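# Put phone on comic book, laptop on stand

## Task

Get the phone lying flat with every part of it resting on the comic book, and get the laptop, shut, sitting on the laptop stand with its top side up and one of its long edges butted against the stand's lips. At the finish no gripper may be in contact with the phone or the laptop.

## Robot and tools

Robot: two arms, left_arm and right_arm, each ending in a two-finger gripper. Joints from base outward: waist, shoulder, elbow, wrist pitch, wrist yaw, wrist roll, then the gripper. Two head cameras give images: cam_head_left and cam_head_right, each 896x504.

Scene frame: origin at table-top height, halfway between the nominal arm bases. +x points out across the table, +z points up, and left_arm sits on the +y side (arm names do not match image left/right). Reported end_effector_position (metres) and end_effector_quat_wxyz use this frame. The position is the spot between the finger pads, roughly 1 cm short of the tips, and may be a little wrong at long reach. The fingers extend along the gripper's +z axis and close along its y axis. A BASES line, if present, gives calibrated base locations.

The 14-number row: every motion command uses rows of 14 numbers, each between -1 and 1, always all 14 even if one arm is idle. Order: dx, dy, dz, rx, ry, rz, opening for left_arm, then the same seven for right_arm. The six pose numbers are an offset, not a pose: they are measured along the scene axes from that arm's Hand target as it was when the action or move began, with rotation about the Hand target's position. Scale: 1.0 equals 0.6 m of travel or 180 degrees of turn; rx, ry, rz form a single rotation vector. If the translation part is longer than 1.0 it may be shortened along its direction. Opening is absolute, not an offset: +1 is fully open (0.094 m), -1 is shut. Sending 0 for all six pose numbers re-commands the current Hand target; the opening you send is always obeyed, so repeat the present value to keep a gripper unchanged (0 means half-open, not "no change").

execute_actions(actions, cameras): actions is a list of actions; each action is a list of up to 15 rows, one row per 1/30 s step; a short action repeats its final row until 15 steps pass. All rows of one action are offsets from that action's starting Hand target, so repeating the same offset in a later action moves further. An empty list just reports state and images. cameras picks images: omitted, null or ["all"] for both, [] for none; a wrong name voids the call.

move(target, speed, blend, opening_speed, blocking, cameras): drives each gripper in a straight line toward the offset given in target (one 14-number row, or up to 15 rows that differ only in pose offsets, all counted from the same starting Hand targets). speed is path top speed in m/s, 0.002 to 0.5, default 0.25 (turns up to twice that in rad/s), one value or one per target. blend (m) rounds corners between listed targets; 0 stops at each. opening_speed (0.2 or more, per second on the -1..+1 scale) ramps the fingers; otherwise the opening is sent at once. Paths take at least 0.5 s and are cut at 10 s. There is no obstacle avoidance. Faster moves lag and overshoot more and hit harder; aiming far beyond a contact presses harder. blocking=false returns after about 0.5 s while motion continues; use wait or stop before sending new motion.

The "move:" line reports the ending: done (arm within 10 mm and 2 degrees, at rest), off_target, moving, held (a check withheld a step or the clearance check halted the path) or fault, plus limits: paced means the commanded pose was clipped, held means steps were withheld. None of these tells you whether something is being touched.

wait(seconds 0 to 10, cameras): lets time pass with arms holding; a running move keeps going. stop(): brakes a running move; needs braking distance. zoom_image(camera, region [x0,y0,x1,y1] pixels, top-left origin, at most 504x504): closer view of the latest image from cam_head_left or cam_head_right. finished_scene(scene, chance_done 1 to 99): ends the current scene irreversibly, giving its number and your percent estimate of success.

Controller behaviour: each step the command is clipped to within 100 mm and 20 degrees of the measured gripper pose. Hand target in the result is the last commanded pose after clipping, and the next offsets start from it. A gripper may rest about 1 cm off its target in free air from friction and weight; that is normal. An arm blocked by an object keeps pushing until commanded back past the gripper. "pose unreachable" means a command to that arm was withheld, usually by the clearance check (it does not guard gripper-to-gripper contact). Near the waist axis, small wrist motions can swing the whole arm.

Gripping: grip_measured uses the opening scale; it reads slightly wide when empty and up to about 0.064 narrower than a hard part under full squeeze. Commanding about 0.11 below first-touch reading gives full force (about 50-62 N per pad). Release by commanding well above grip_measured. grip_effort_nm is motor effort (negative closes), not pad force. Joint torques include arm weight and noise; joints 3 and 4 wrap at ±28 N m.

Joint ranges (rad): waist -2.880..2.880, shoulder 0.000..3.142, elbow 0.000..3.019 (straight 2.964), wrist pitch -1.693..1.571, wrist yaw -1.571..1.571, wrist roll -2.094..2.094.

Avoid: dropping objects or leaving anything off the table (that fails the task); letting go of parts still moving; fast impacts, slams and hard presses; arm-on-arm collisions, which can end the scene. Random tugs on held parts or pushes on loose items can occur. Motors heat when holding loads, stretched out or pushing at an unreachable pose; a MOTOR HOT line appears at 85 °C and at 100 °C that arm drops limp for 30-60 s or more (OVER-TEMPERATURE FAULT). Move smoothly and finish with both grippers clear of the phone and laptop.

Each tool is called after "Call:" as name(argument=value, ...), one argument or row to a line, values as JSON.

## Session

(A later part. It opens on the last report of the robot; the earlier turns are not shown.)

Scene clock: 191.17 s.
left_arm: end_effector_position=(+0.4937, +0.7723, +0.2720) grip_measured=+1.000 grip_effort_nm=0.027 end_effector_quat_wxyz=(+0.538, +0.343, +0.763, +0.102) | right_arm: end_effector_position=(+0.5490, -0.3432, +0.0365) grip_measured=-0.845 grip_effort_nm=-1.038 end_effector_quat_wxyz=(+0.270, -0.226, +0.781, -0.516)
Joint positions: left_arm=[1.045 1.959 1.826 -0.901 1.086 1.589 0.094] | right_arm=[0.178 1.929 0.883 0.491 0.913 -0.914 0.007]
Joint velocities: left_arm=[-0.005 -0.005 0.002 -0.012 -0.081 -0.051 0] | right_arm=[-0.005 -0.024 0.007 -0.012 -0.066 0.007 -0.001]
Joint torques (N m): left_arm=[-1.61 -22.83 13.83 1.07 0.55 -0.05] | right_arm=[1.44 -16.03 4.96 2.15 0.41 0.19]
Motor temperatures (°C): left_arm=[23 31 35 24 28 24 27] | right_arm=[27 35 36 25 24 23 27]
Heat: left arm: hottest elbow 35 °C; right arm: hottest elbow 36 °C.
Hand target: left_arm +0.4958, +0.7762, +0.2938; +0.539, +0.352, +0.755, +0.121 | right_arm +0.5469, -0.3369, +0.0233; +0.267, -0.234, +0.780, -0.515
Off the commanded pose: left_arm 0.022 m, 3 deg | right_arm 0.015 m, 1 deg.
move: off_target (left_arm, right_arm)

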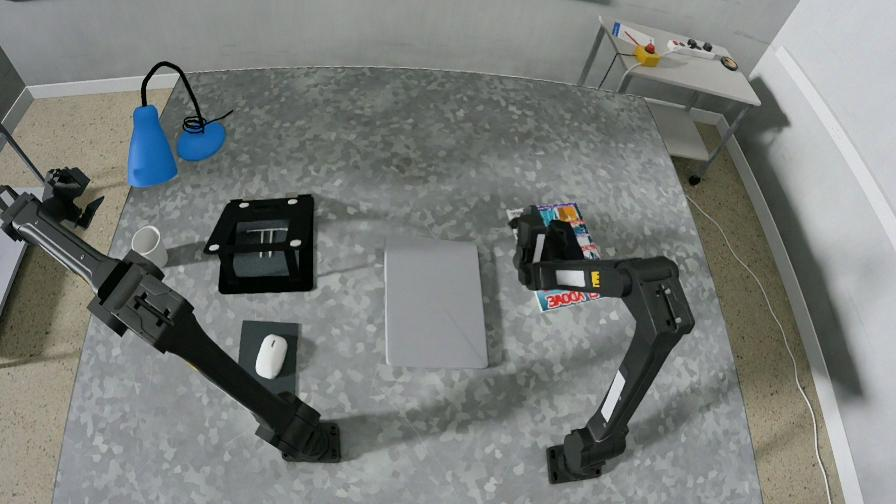

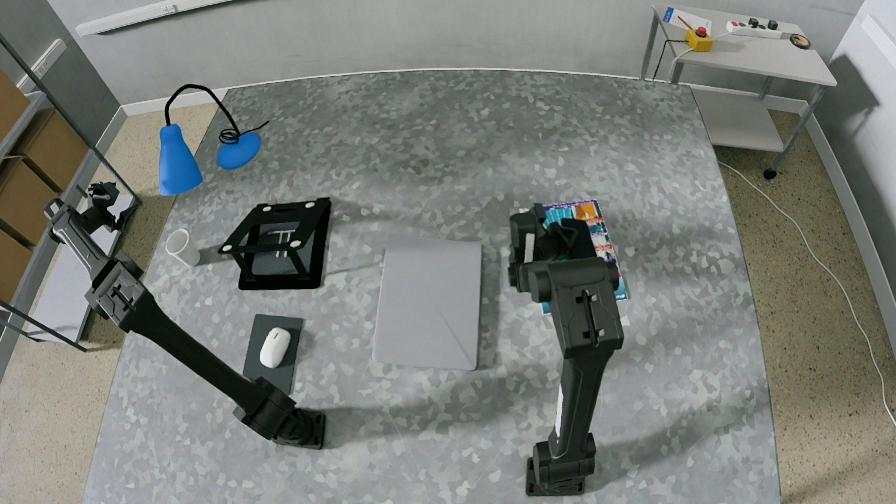

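Call:
move(
  target=[0,0,0,0,0,0,1,0,0,-0.006,-0.036,-0.0085,0,-1],
  speed=0.05,
)

Call:
zoom_image(
  camera="cam_head_left",
  region=[490, 180, 640, 330],
)

Call:
zoom_image(
  camera="cam_head_right",
  region=[490, 180, 640, 330],
)

Scene clock: 196.70 s.
left_arm: end_effector_position=(+0.4937, +0.7723, +0.2720) grip_measured=+1.000 grip_effort_nm=0.027 end_effector_quat_wxyz=(+0.538, +0.343, +0.763, +0.102) | right_arm: end_effector_position=(+0.5550, -0.3414, +0.0458) grip_measured=-0.845 grip_effort_nm=-1.043 end_effector_quat_wxyz=(+0.279, -0.225, +0.744, -0.564)
Joint positions: left_arm=[1.045 1.959 1.826 -0.901 1.086 1.589 0.094] | right_arm=[0.192 1.984 0.883 0.718 0.982 -1.082 0.007]
Joint velocities: left_arm=[0.005 -0.005 0.012 -0.012 -0.066 -0.081 0] | right_arm=[0.005 -0.005 0.022 0.007 0.007 0.037 -0.001]
Joint torques (N m): left_arm=[-1.49 -23.53 13.98 1.18 0.48 -0.04] | right_arm=[1.26 -15.21 3.79 1.88 0.25 0.19]
Motor temperatures (°C): left_arm=[23 31 35 24 28 24 27] | right_arm=[27 35 36 25 24 23 27]
Heat: left arm: hottest elbow 35 °C; right arm: hottest elbow 36 °C.
Hand target: left_arm +0.4958, +0.7762, +0.2938; +0.539, +0.352, +0.755, +0.121 | right_arm +0.5469, -0.3371, +0.0199; +0.264, -0.243, +0.745, -0.562
Off the commanded pose: left_arm 0.022 m, 3 deg | right_arm 0.028 m, 3 deg.
move: off_target (left_arm, right_arm)

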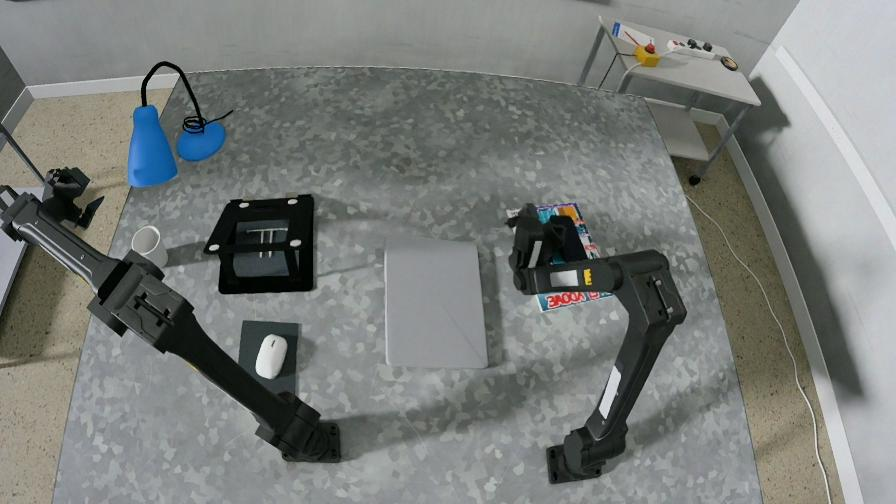

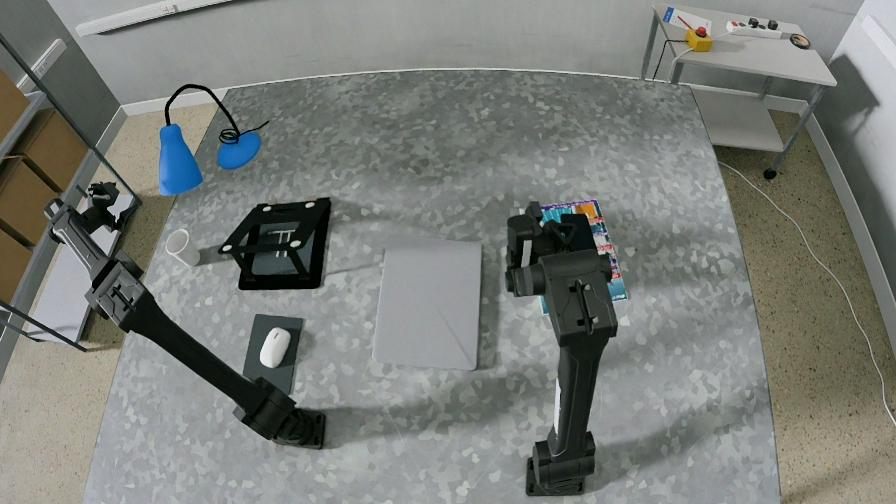

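Scaled by 3.360.

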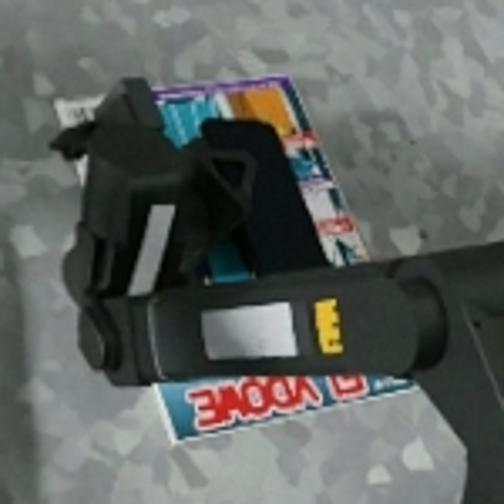

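Scaled by 3.360.

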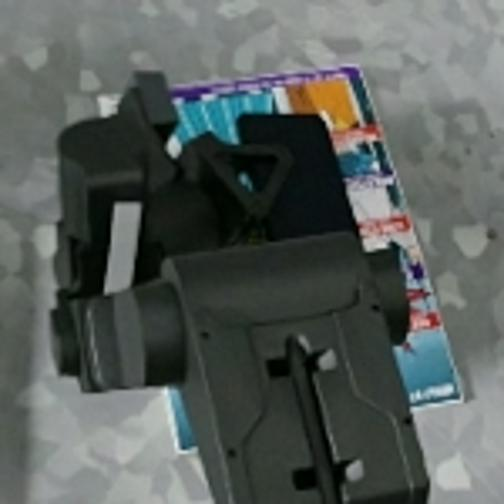

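Call:
move(
  target=[0,0,0,0,0,0,1,0,0,0.055,0.092,0.021,0,-1],
  speed=0.1,
)

Call:
zoom_image(
  camera="cam_head_left",
  region=[490, 180, 640, 330],
)

Call:
zoom_image(
  camera="cam_head_right",
  region=[490, 180, 640, 330],
)

Scene clock: 205.40 s.
left_arm: end_effector_position=(+0.4937, +0.7723, +0.2720) grip_measured=+1.000 grip_effort_nm=0.022 end_effector_quat_wxyz=(+0.538, +0.343, +0.763, +0.102) | right_arm: end_effector_position=(+0.5364, -0.3319, +0.0389) grip_measured=-0.845 grip_effort_nm=-1.038 end_effector_quat_wxyz=(+0.265, -0.230, +0.827, -0.439)
Joint positions: left_arm=[1.045 1.959 1.826 -0.901 1.086 1.589 0.094] | right_arm=[0.177 1.827 0.883 0.205 0.791 -0.724 0.007]
Joint velocities: left_arm=[0.005 -0.005 -0.012 0.002 -0.022 -0.022 0] | right_arm=[0.005 -0.015 -0.012 -0.002 0.022 -0.051 0]
Joint torques (N m): left_arm=[-0.85 -23.65 13.71 0.96 0.51 -0.03] | right_arm=[-0.38 -18.73 7.8 0.54 0.15 0.25]
Motor temperatures (°C): left_arm=[23 31 35 24 28 24 27] | right_arm=[27 35 35 25 24 23 27]
Heat: left arm: hottest elbow 35 °C; right arm: hottest shoulder 35 °C.
Hand target: left_arm +0.4958, +0.7762, +0.2938; +0.539, +0.352, +0.755, +0.121 | right_arm +0.5470, -0.3367, +0.0527; +0.272, -0.220, +0.827, -0.440
Off the commanded pose: left_arm 0.022 m, 3 deg | right_arm 0.018 m, 1 deg.
move: off_target (left_arm, right_arm)

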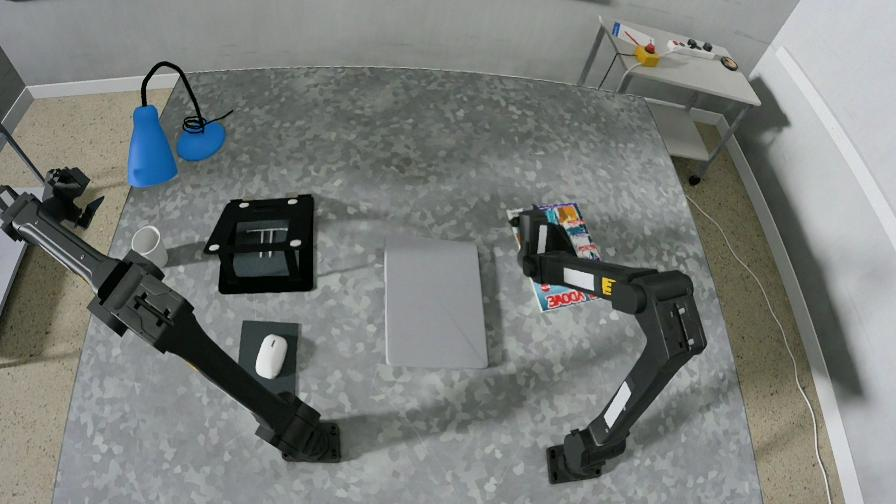

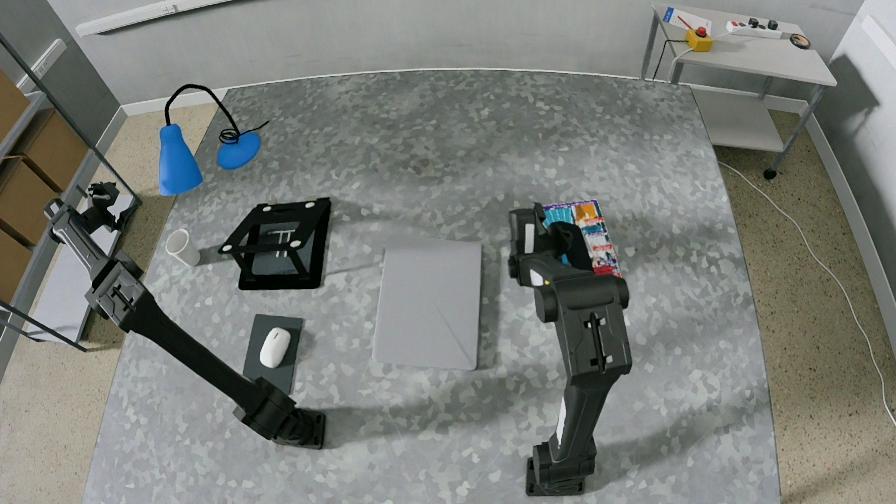

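Scaled by 3.360.

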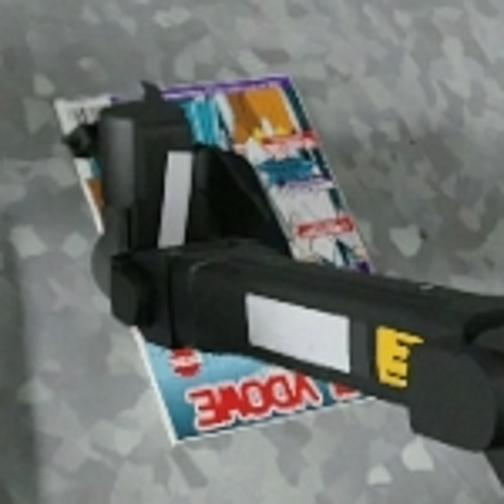

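Scaled by 3.360.

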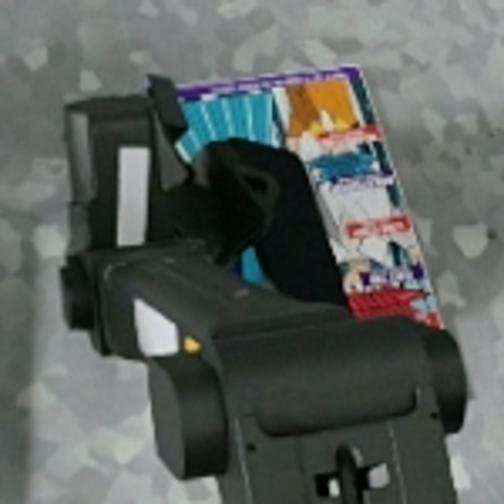

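Call:
move(
  target=[0,0,0,0,0,0,1,0,0,-0.028,0,0,0,-1],
  speed=0.05,
  cameras=[],
)

Call:
move(
  target=[0,0,0,0,0,0,1,0,0,-0.012,0,0,0,-1],
  speed=0.05,
  cameras=[],
)

Scene clock: 209.83 s.
left_arm: end_effector_position=(+0.4937, +0.7723, +0.2720) grip_measured=+1.000 grip_effort_nm=0.022 end_effector_quat_wxyz=(+0.538, +0.343, +0.763, +0.102) | right_arm: end_effector_position=(+0.5374, -0.3318, +0.0400) grip_measured=-0.845 grip_effort_nm=-1.038 end_effector_quat_wxyz=(+0.269, -0.227, +0.827, -0.439)
Joint positions: left_arm=[1.045 1.959 1.826 -0.901 1.086 1.589 0.094] | right_arm=[0.177 1.827 0.883 0.213 0.79 -0.723 0.007]
Joint velocities: left_arm=[-0.005 -0.005 -0.007 0.007 0.037 -0.066 0] | right_arm=[-0.024 0.015 -0.017 -0.002 -0.007 -0.066 0]
Joint torques (N m): left_arm=[-1.03 -23 13.72 1.1 0.51 -0.06] | right_arm=[-0.56 -15.38 7.43 1.63 0.19 0.22]
Motor temperatures (°C): left_arm=[23 31 35 24 28 24 27] | right_arm=[27 35 35 25 24 23 27]
Heat: left arm: hottest elbow 35 °C; right arm: hottest shoulder 35 °C.
Hand target: left_arm +0.4958, +0.7762, +0.2938; +0.539, +0.352, +0.755, +0.121 | right_arm +0.5470, -0.3368, +0.0358; +0.272, -0.220, +0.827, -0.440
Off the commanded pose: left_arm 0.022 m, 3 deg | right_arm 0.012 m, 1 deg.
move: off_target (left_arm, right_arm)
No camera images: "cameras" was empty.

Scene clock: 210.67 s.
left_arm: end_effector_position=(+0.4937, +0.7723, +0.2720) grip_measured=+1.000 grip_effort_nm=0.027 end_effector_quat_wxyz=(+0.538, +0.343, +0.763, +0.102) | right_arm: end_effector_position=(+0.5396, -0.3315, +0.0390) grip_measured=-0.845 grip_effort_nm=-1.038 end_effector_quat_wxyz=(+0.275, -0.224, +0.825, -0.439)
Joint positions: left_arm=[1.045 1.959 1.826 -0.901 1.086 1.589 0.094] | right_arm=[0.177 1.835 0.883 0.236 0.789 -0.722 0.007]
Joint velocities: left_arm=[-0.005 -0.015 0.002 0.007 0.007 0.007 0] | right_arm=[0.005 -0.015 -0.007 -0.007 0.037 -0.022 0]
Joint torques (N m): left_arm=[-1.26 -23.47 13.7 1.16 0.44 -0.07] | right_arm=[-0.32 -14.56 7.23 1.58 0.19 0.22]
Motor temperatures (°C): left_arm=[23 31 35 24 28 24 27] | right_arm=[27 35 35 25 24 23 27]
Heat: left arm: hottest elbow 35 °C; right arm: hottest shoulder 35 °C.
Hand target: left_arm +0.4958, +0.7762, +0.2938; +0.539, +0.352, +0.755, +0.121 | right_arm +0.5470, -0.3367, +0.0285; +0.272, -0.220, +0.827, -0.439
Off the commanded pose: left_arm 0.022 m, 3 deg | right_arm 0.014 m, 1 deg.
move: off_target (left_arm, right_arm)
No camera images: "cameras" was empty.

Call:
move(
  target=[0,0,0,0,0,0,1,0,0,0.015,0,0,0,-0.5],
  speed=0.05,
  opening_speed=0.3,
)

Call:
zoom_image(
  camera="cam_head_left",
  region=[490, 180, 640, 330],
)

Call:
zoom_image(
  camera="cam_head_right",
  region=[490, 180, 640, 330],
)

Scene clock: 216.03 s.
left_arm: end_effector_position=(+0.4937, +0.7723, +0.2720) grip_measured=+1.000 grip_effort_nm=0.027 end_effector_quat_wxyz=(+0.538, +0.343, +0.763, +0.102) | right_arm: end_effector_position=(+0.5393, -0.3314, +0.0381) grip_measured=-0.502 grip_effort_nm=0.061 end_effector_quat_wxyz=(+0.274, -0.225, +0.826, -0.438)
Joint positions: left_arm=[1.045 1.959 1.826 -0.901 1.086 1.589 0.094] | right_arm=[0.176 1.835 0.883 0.232 0.786 -0.722 0.023]
Joint velocities: left_arm=[0.005 -0.005 -0.002 -0.012 0.037 -0.022 0] | right_arm=[-0.015 -0.005 -0.007 -0.007 0.007 -0.007 0]
Joint torques (N m): left_arm=[-1.14 -22.95 13.75 1.05 0.49 -0.01] | right_arm=[-0.26 -16.44 7.42 0.98 0.31 0.22]
Motor temperatures (°C): left_arm=[23 31 36 24 28 24 27] | right_arm=[27 35 35 25 24 23 27]
Heat: left arm: hottest elbow 36 °C; right arm: hottest shoulder 35 °C.
Hand target: left_arm +0.4958, +0.7762, +0.2938; +0.539, +0.352, +0.755, +0.121 | right_arm +0.5470, -0.3368, +0.0376; +0.272, -0.220, +0.827, -0.440
Off the commanded pose: left_arm 0.022 m, 3 deg | right_arm 0.009 m, 1 deg.
move: off_target (left_arm)

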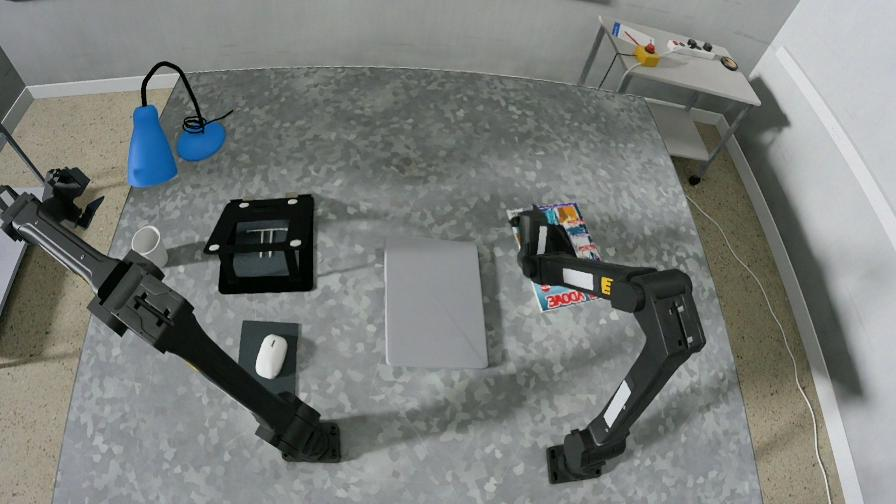

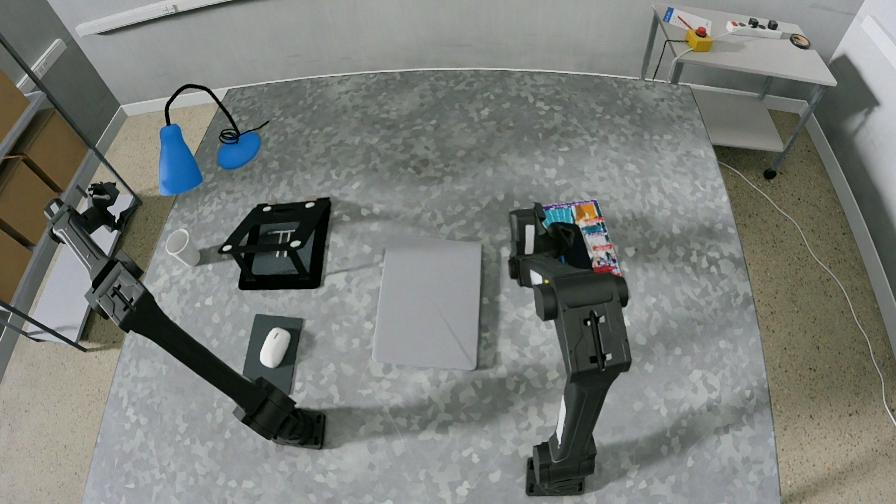

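Scaled by 3.360.

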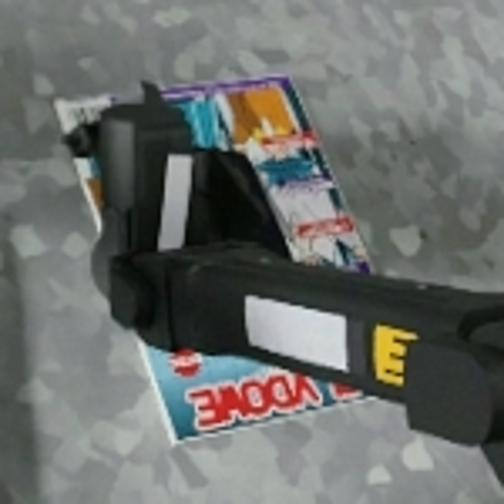

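Scaled by 3.360.

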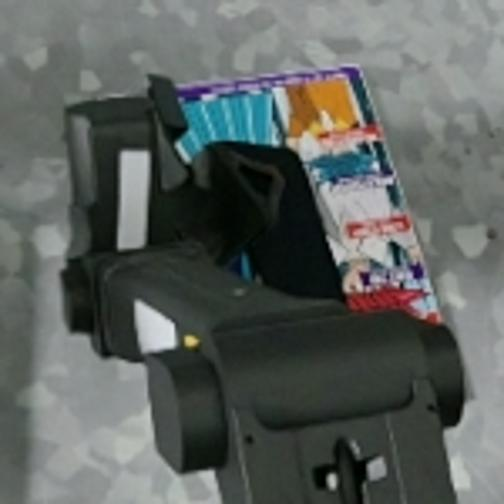

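Call:
move(
  target=[0,0,0,0,0,0,1,0,0,0.0,0,0,0,-0.1],
  speed=0.05,
  opening_speed=0.4,
)

Call:
move(
  target=[0,0,0,0,0,0,1,-0.05,0.048,0.0,0,0,0,-0.1],
  speed=0.06,
)

Call:
zoom_image(
  camera="cam_head_left",
  region=[490, 180, 640, 330],
)

Call:
zoom_image(
  camera="cam_head_right",
  region=[490, 180, 640, 330],
)

Scene clock: 223.20 s.
left_arm: end_effector_position=(+0.4937, +0.7723, +0.2720) grip_measured=+1.000 grip_effort_nm=0.022 end_effector_quat_wxyz=(+0.538, +0.343, +0.763, +0.102) | right_arm: end_effector_position=(+0.5393, -0.3314, +0.0381) grip_measured=-0.102 grip_effort_nm=0.061 end_effector_quat_wxyz=(+0.274, -0.225, +0.826, -0.438)
Joint positions: left_arm=[1.045 1.959 1.826 -0.901 1.086 1.589 0.094] | right_arm=[0.176 1.835 0.883 0.232 0.786 -0.722 0.042]
Joint velocities: left_arm=[-0.005 -0.015 -0.007 -0.007 -0.022 -0.007 0] | right_arm=[-0.005 -0.015 -0.012 0.007 -0.051 -0.066 0.001]
Joint torques (N m): left_arm=[-1.44 -23.36 13.75 1.17 0.52 0] | right_arm=[-0.38 -16.5 7.45 0.98 0.31 0.22]
Motor temperatures (°C): left_arm=[23 31 36 24 28 24 27] | right_arm=[27 35 35 25 24 23 27]
Heat: left arm: hottest elbow 36 °C; right arm: hottest shoulder 35 °C.
Hand target: left_arm +0.4958, +0.7762, +0.2938; +0.539, +0.352, +0.755, +0.121 | right_arm +0.5470, -0.3367, +0.0376; +0.272, -0.220, +0.827, -0.440
Off the commanded pose: left_arm 0.022 m, 3 deg | right_arm 0.009 m, 1 deg.
move: off_target (left_arm)

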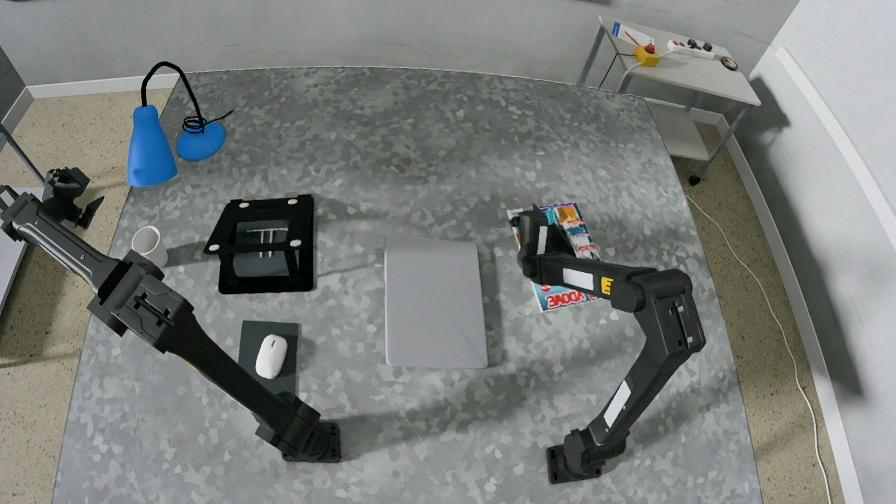

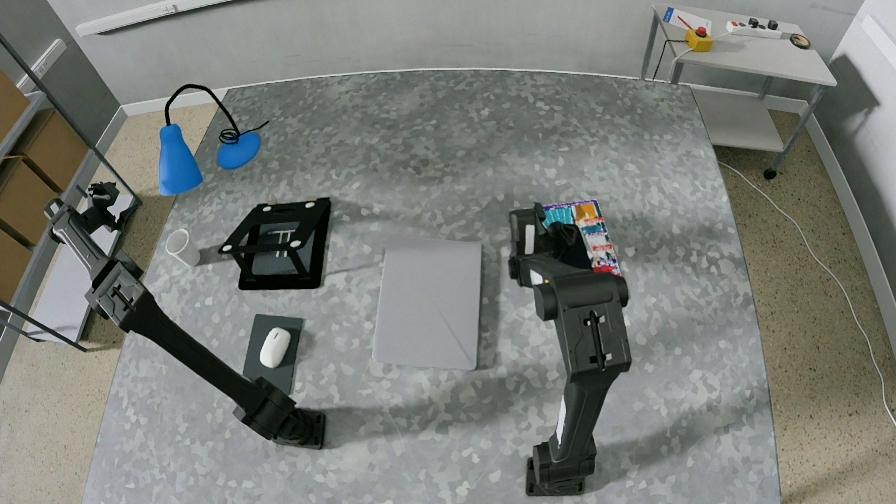

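Scene clock: 224.60 s.
left_arm: end_effector_position=(+0.4937, +0.7723, +0.2720) grip_measured=+1.000 grip_effort_nm=0.022 end_effector_quat_wxyz=(+0.538, +0.343, +0.763, +0.102) | right_arm: end_effector_position=(+0.5238, -0.3150, +0.0345) grip_measured=-0.101 grip_effort_nm=0.061 end_effector_quat_wxyz=(+0.270, -0.215, +0.827, -0.443)
Joint positions: left_arm=[1.045 1.959 1.826 -0.901 1.086 1.589 0.094] | right_arm=[0.224 1.828 0.862 0.201 0.842 -0.656 0.042]
Joint velocities: left_arm=[-0.015 -0.015 -0.017 -0.017 -0.022 -0.066 0] | right_arm=[-0.024 -0.005 -0.007 0.002 -0.022 0.081 -0.001]
Joint torques (N m): left_arm=[-2.08 -23.3 13.81 1.1 0.47 -0.01] | right_arm=[1.61 -18.9 4.57 0.69 0.31 0.29]
Motor temperatures (°C): left_arm=[23 31 36 24 28 24 27] | right_arm=[27 35 35 25 24 23 26]
Heat: left arm: hottest elbow 36 °C; right arm: hottest shoulder 35 °C.
Hand target: left_arm +0.4958, +0.7762, +0.2938; +0.539, +0.352, +0.755, +0.121 | right_arm +0.5173, -0.3074, +0.0373; +0.272, -0.220, +0.827, -0.439
Off the commanded pose: left_arm 0.022 m, 3 deg | right_arm 0.010 m, 1 deg.
move: off_target (left_arm)

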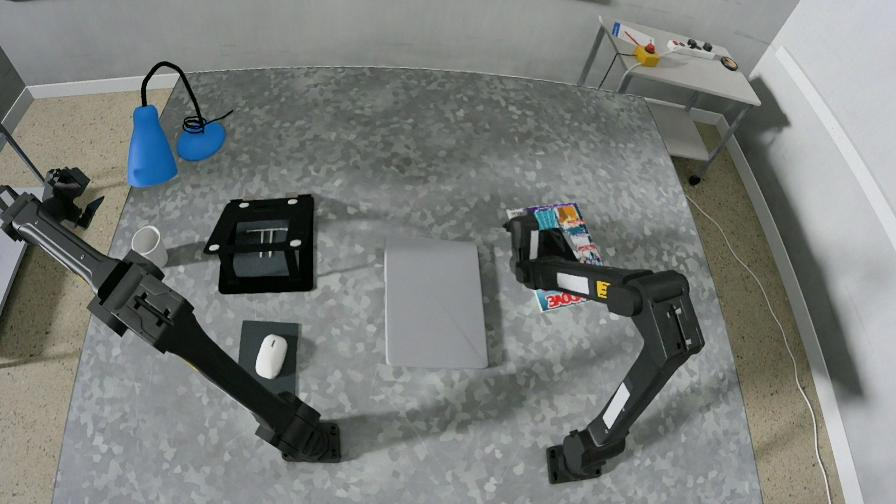

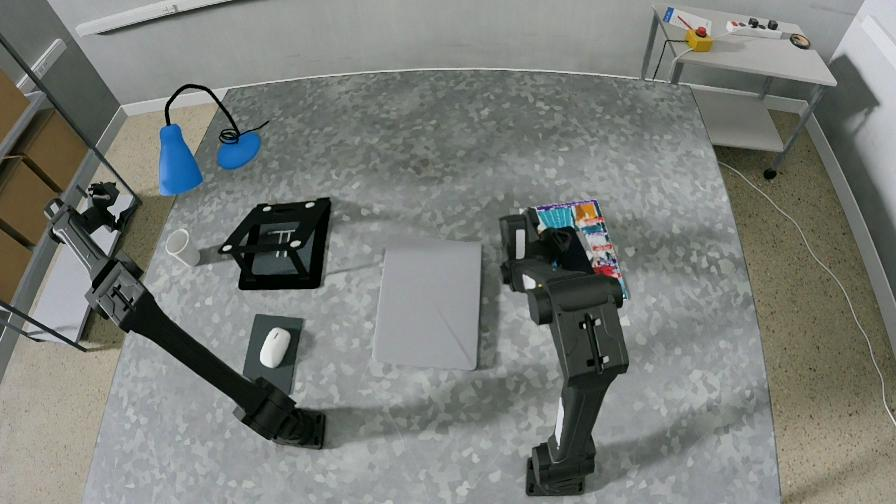

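Scaled by 3.360.

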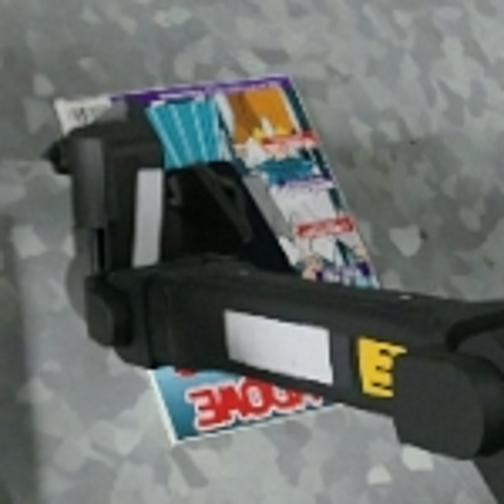

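Scaled by 3.360.

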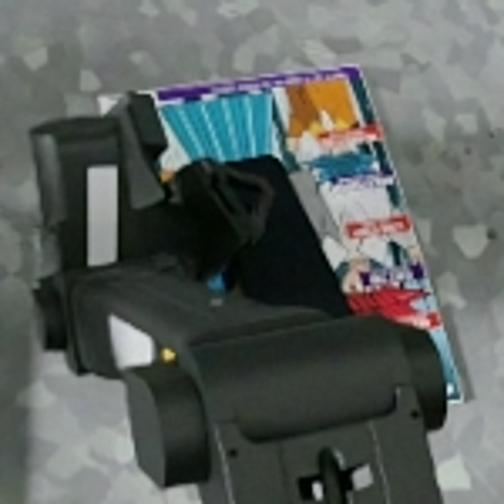

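Call:
move(
  target=[0,0,0,0,0,0,1,-0.06,0.058,0.0,0,0,0,-0.1],
  speed=0.06,
)

Call:
zoom_image(
  camera="cam_head_left",
  region=[490, 180, 640, 330],
)

Call:
zoom_image(
  camera="cam_head_right",
  region=[490, 180, 640, 330],
)

Scene clock: 229.13 s.
left_arm: end_effector_position=(+0.4937, +0.7723, +0.2720) grip_measured=+1.000 grip_effort_nm=0.027 end_effector_quat_wxyz=(+0.538, +0.343, +0.763, +0.102) | right_arm: end_effector_position=(+0.4877, -0.2762, +0.0336) grip_measured=-0.101 grip_effort_nm=0.066 end_effector_quat_wxyz=(+0.270, -0.216, +0.828, -0.441)
Joint positions: left_arm=[1.045 1.959 1.826 -0.901 1.086 1.589 0.094] | right_arm=[0.329 1.784 0.806 0.118 0.909 -0.536 0.042]
Joint velocities: left_arm=[-0.005 -0.005 0.012 -0.007 -0.051 0.037 0] | right_arm=[-0.005 -0.024 -0.002 -0.012 0.007 -0.051 -0.001]
Joint torques (N m): left_arm=[-1.79 -23.71 13.83 1.24 0.49 -0.02] | right_arm=[1.38 -17.9 4.55 0.55 0.42 0.29]
Motor temperatures (°C): left_arm=[23 31 36 24 28 24 27] | right_arm=[27 35 35 25 24 23 26]
Heat: left arm: hottest elbow 36 °C; right arm: hottest shoulder 35 °C.
Hand target: left_arm +0.4958, +0.7762, +0.2938; +0.539, +0.352, +0.755, +0.121 | right_arm +0.4817, -0.2722, +0.0370; +0.271, -0.219, +0.828, -0.439
Off the commanded pose: left_arm 0.022 m, 3 deg | right_arm 0.008 m, 1 deg.
move: off_target (left_arm)

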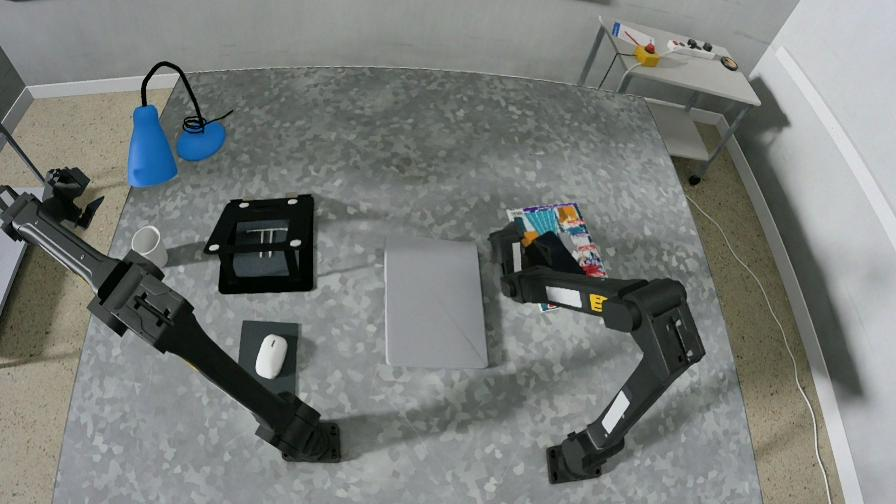

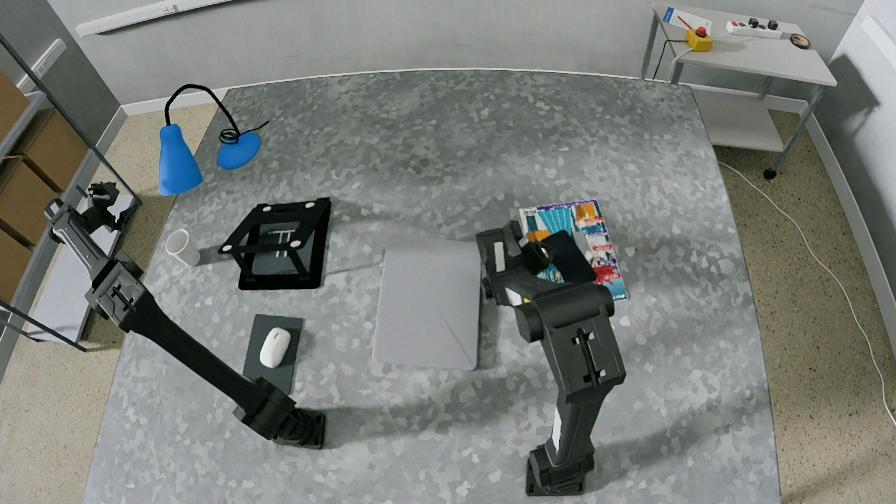

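Scaled by 3.360.

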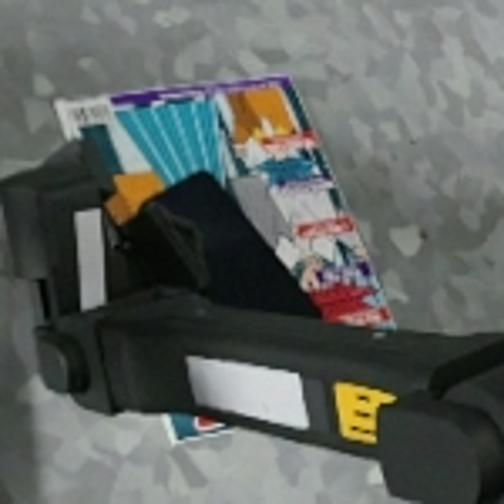

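Scaled by 3.360.

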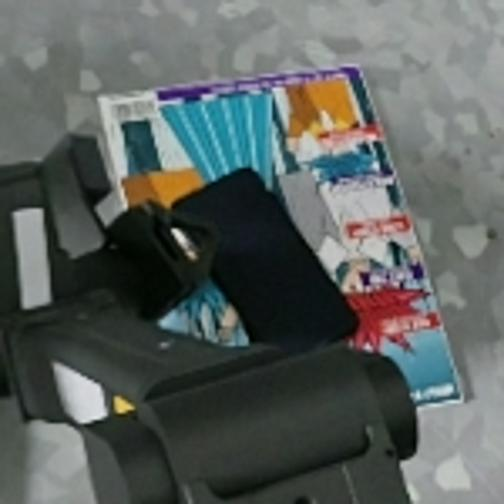

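Call:
move(
  target=[
    [0,0,0,0,0,0,1,-0.05,0.045,0.008,0,0,0,-0.1],
    [0,0,0,0,0,0,1,-0.1,0.09,0.3,0,0,0,-0.1],
  ],
  speed=[0.06,0.15],
)

Call:
zoom_image(
  camera="cam_head_left",
  region=[490, 180, 640, 330],
)

Call:
zoom_image(
  camera="cam_head_right",
  region=[490, 180, 640, 330],
)

Scene clock: 235.63 s.
left_arm: end_effector_position=(+0.4937, +0.7723, +0.2720) grip_measured=+1.000 grip_effort_nm=0.022 end_effector_quat_wxyz=(+0.538, +0.343, +0.763, +0.102) | right_arm: end_effector_position=(+0.4073, -0.2302, +0.1900) grip_measured=-0.101 grip_effort_nm=0.061 end_effector_quat_wxyz=(+0.243, -0.231, +0.830, -0.446)
Joint positions: left_arm=[1.045 1.959 1.826 -0.901 1.086 1.589 0.094] | right_arm=[0.515 1.366 0.892 -0.676 1.012 -0.259 0.042]
Joint velocities: left_arm=[-0.015 -0.005 0.012 0.002 -0.022 0.007 0] | right_arm=[0.005 -0.015 0.002 -0.017 -0.022 -0.066 0]
Joint torques (N m): left_arm=[-1.38 -22.77 13.86 0.94 0.53 0.01] | right_arm=[1.49 -12.28 12.15 0.42 0.57 0.26]
Motor temperatures (°C): left_arm=[23 31 36 24 28 24 27] | right_arm=[27 35 34 25 24 23 26]
Heat: left arm: hottest elbow 36 °C; right arm: hottest shoulder 35 °C.
Hand target: left_arm +0.4958, +0.7762, +0.2938; +0.539, +0.352, +0.755, +0.121 | right_arm +0.4219, -0.2159, +0.2161; +0.270, -0.219, +0.829, -0.439
Off the commanded pose: left_arm 0.022 m, 3 deg | right_arm 0.033 m, 4 deg.
move: off_target (left_arm, right_arm)

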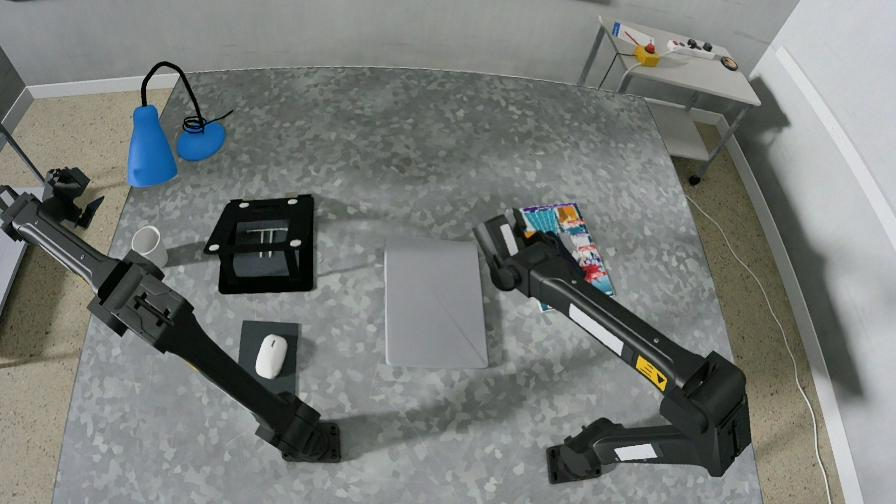

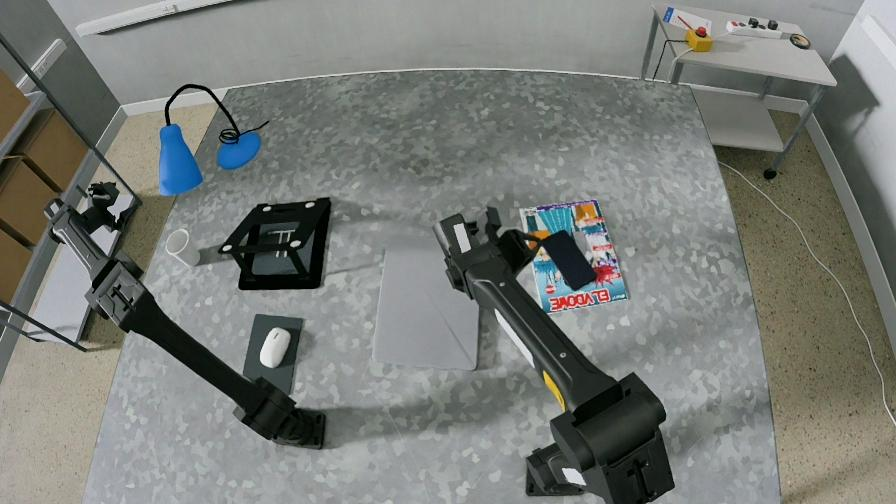

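Scaled by 3.360.

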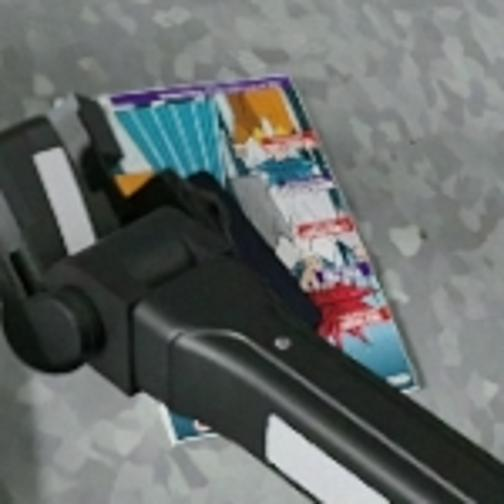

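Scaled by 3.360.

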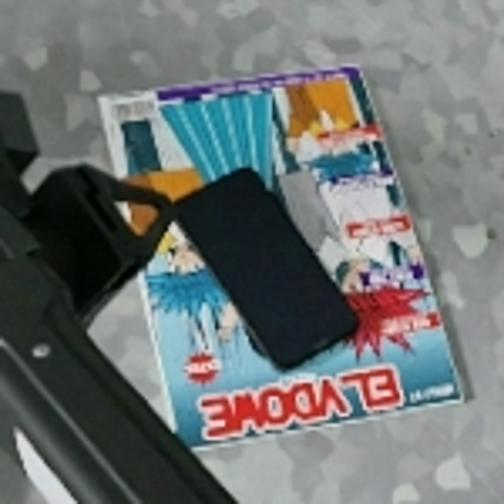

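Call:
move(
  target=[0,0,0,0,0,0,1,0.13,0.027,-0.11,0.2994,0.1212,-0.0171,-1],
)

Call:
zoom_image(
  camera="cam_head_left",
  region=[360, 180, 640, 400],
)

Call:
zoom_image(
  camera="cam_head_right",
  region=[360, 180, 640, 400],
)

Scene clock: 280.47 s.
left_arm: end_effector_position=(+0.4937, +0.7723, +0.2720) grip_measured=+1.000 grip_effort_nm=0.022 end_effector_quat_wxyz=(+0.538, +0.343, +0.763, +0.102) | right_arm: end_effector_position=(+0.4783, -0.2008, +0.1386) grip_measured=-0.992 grip_effort_nm=-0.447 end_effector_quat_wxyz=(+0.166, -0.139, +0.976, +0.023)
Joint positions: left_arm=[1.045 1.959 1.826 -0.901 1.086 1.589 0.094] | right_arm=[0.203 1.551 1.176 -0.86 -0.023 -0.07 0]
Joint velocities: left_arm=[-0.005 -0.005 -0.017 -0.027 -0.007 0.081 0] | right_arm=[0.005 -0.005 -0.002 -0.027 0.051 -0.022 0]
Joint torques (N m): left_arm=[-1.49 -22.65 13.56 0.95 0.52 -0.02] | right_arm=[-0.15 -14.27 12.74 0.29 -0.1 0.27]
Motor temperatures (°C): left_arm=[23 32 36 24 28 24 27] | right_arm=[27 33 44 25 24 23 26]
Heat: left arm: hottest elbow 36 °C; right arm: hottest elbow 44 °C.
Hand target: left_arm +0.4958, +0.7762, +0.2938; +0.539, +0.352, +0.755, +0.121 | right_arm +0.5008, -0.2008, +0.1517; +0.178, -0.130, +0.975, +0.025
Off the commanded pose: left_arm 0.022 m, 3 deg | right_arm 0.024 m, 1 deg.
move: off_target (left_arm, right_arm)

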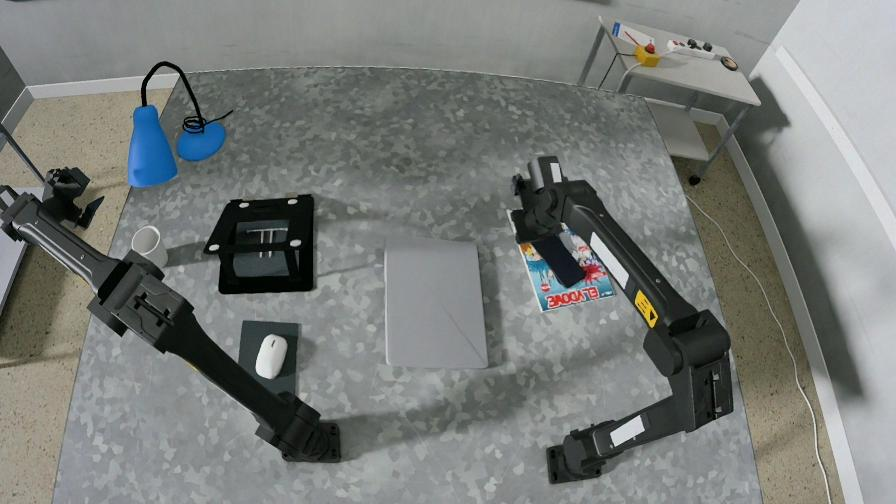

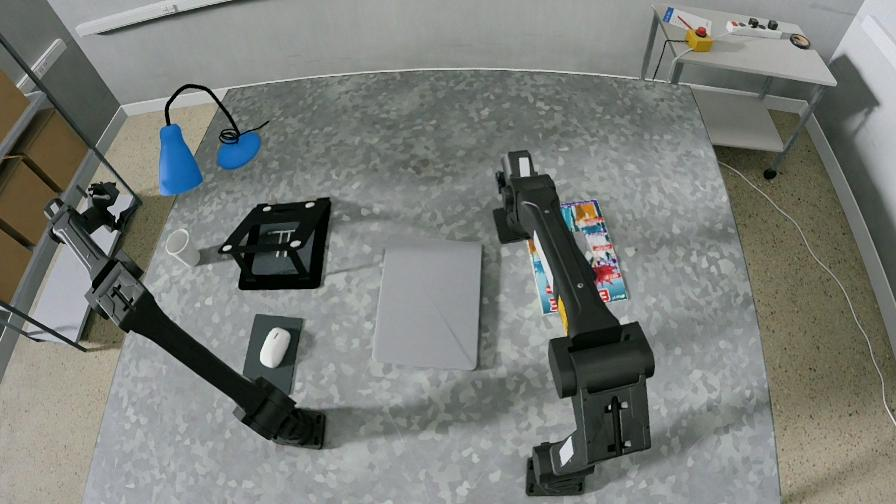

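Scaled by 1.800.

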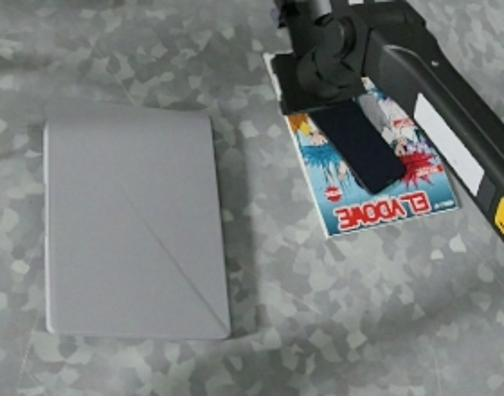

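Scaled by 1.800.

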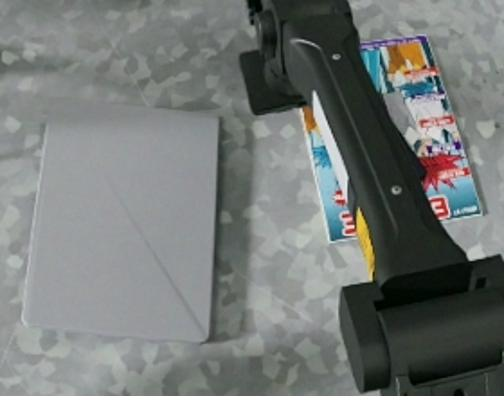

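Call:
execute_actions(
  actions=[],
)

Scene clock: 298.87 s.
left_arm: end_effector_position=(+0.4937, +0.7723, +0.2720) grip_measured=+1.000 grip_effort_nm=0.027 end_effector_quat_wxyz=(+0.538, +0.343, +0.763, +0.102) | right_arm: end_effector_position=(+0.4782, -0.2008, +0.1386) grip_measured=-0.992 grip_effort_nm=-0.447 end_effector_quat_wxyz=(+0.166, -0.138, +0.976, +0.023)
Joint positions: left_arm=[1.045 1.959 1.826 -0.901 1.086 1.589 0.094] | right_arm=[0.203 1.551 1.176 -0.861 -0.023 -0.07 0]
Joint velocities: left_arm=[-0.015 0.005 -0.002 -0.017 -0.066 -0.007 0] | right_arm=[-0.005 -0.015 0.007 0.007 -0.037 -0.037 -0.001]
Joint torques (N m): left_arm=[-1.85 -23.82 13.57 0.84 0.51 -0.03] | right_arm=[-0.09 -13.98 12.77 0.36 -0.08 0.21]
Motor temperatures (°C): left_arm=[23 32 36 24 28 24 27] | right_arm=[27 33 43 25 24 23 26]
Heat: left arm: hottest elbow 36 °C; right arm: hottest elbow 43 °C.
Hand target: left_arm +0.4958, +0.7762, +0.2938; +0.539, +0.352, +0.755, +0.121 | right_arm +0.5008, -0.2008, +0.1517; +0.178, -0.130, +0.975, +0.025
Tool commands: left_gripper/opening=+1.0 right_gripper/opening=-1.0
Off the commanded pose: left_arm 0.022 m, 3 deg | right_arm 0.025 m, 1 deg.

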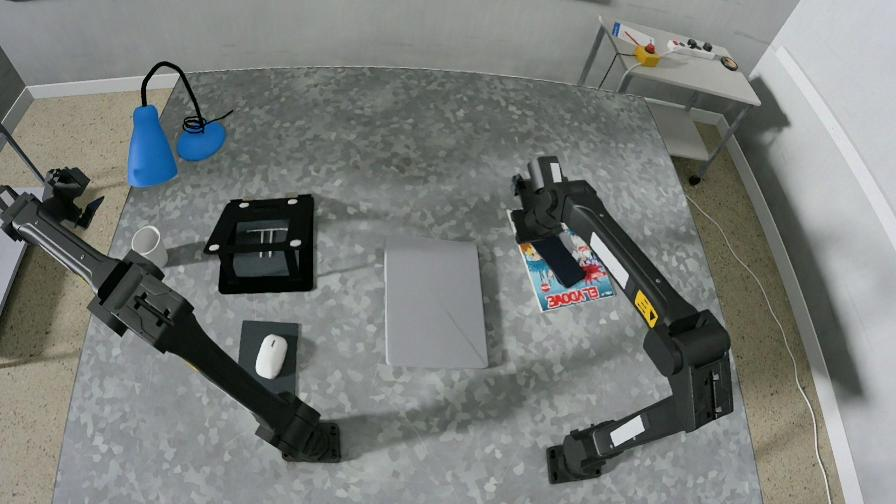

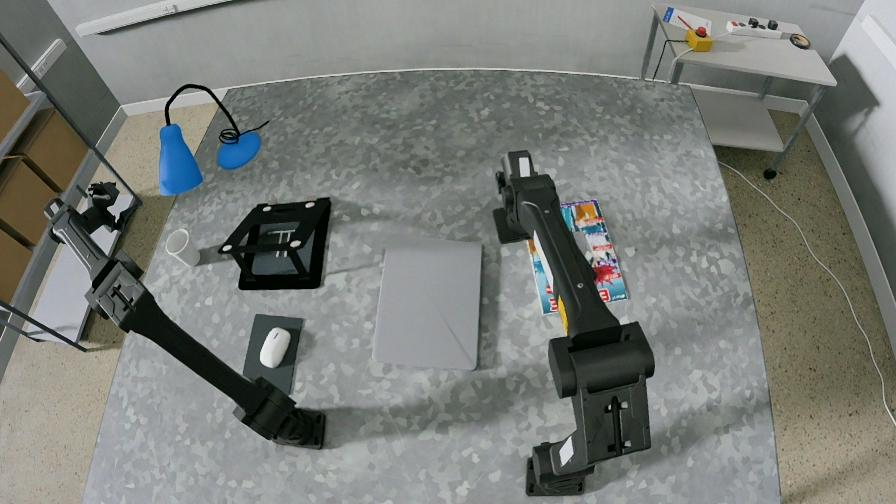

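Call:
zoom_image(
  camera="cam_head_left",
  region=[190, 170, 340, 310],
)

Call:
zoom_image(
  camera="cam_head_right",
  region=[200, 170, 350, 310],
)

Scaled by 3.360.

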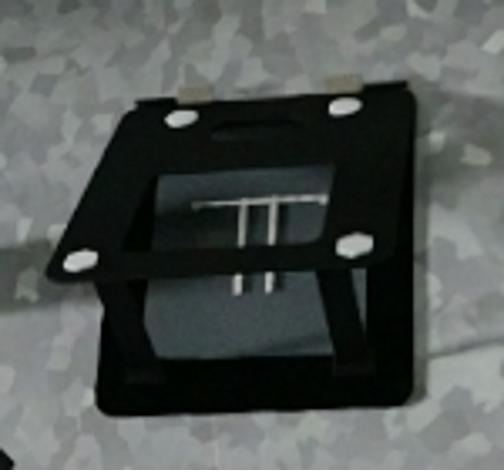

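Scaled by 3.360.

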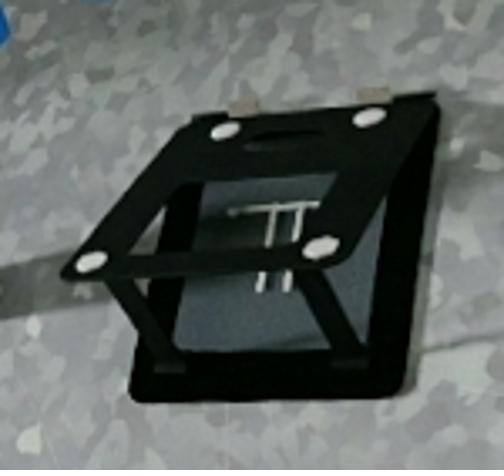

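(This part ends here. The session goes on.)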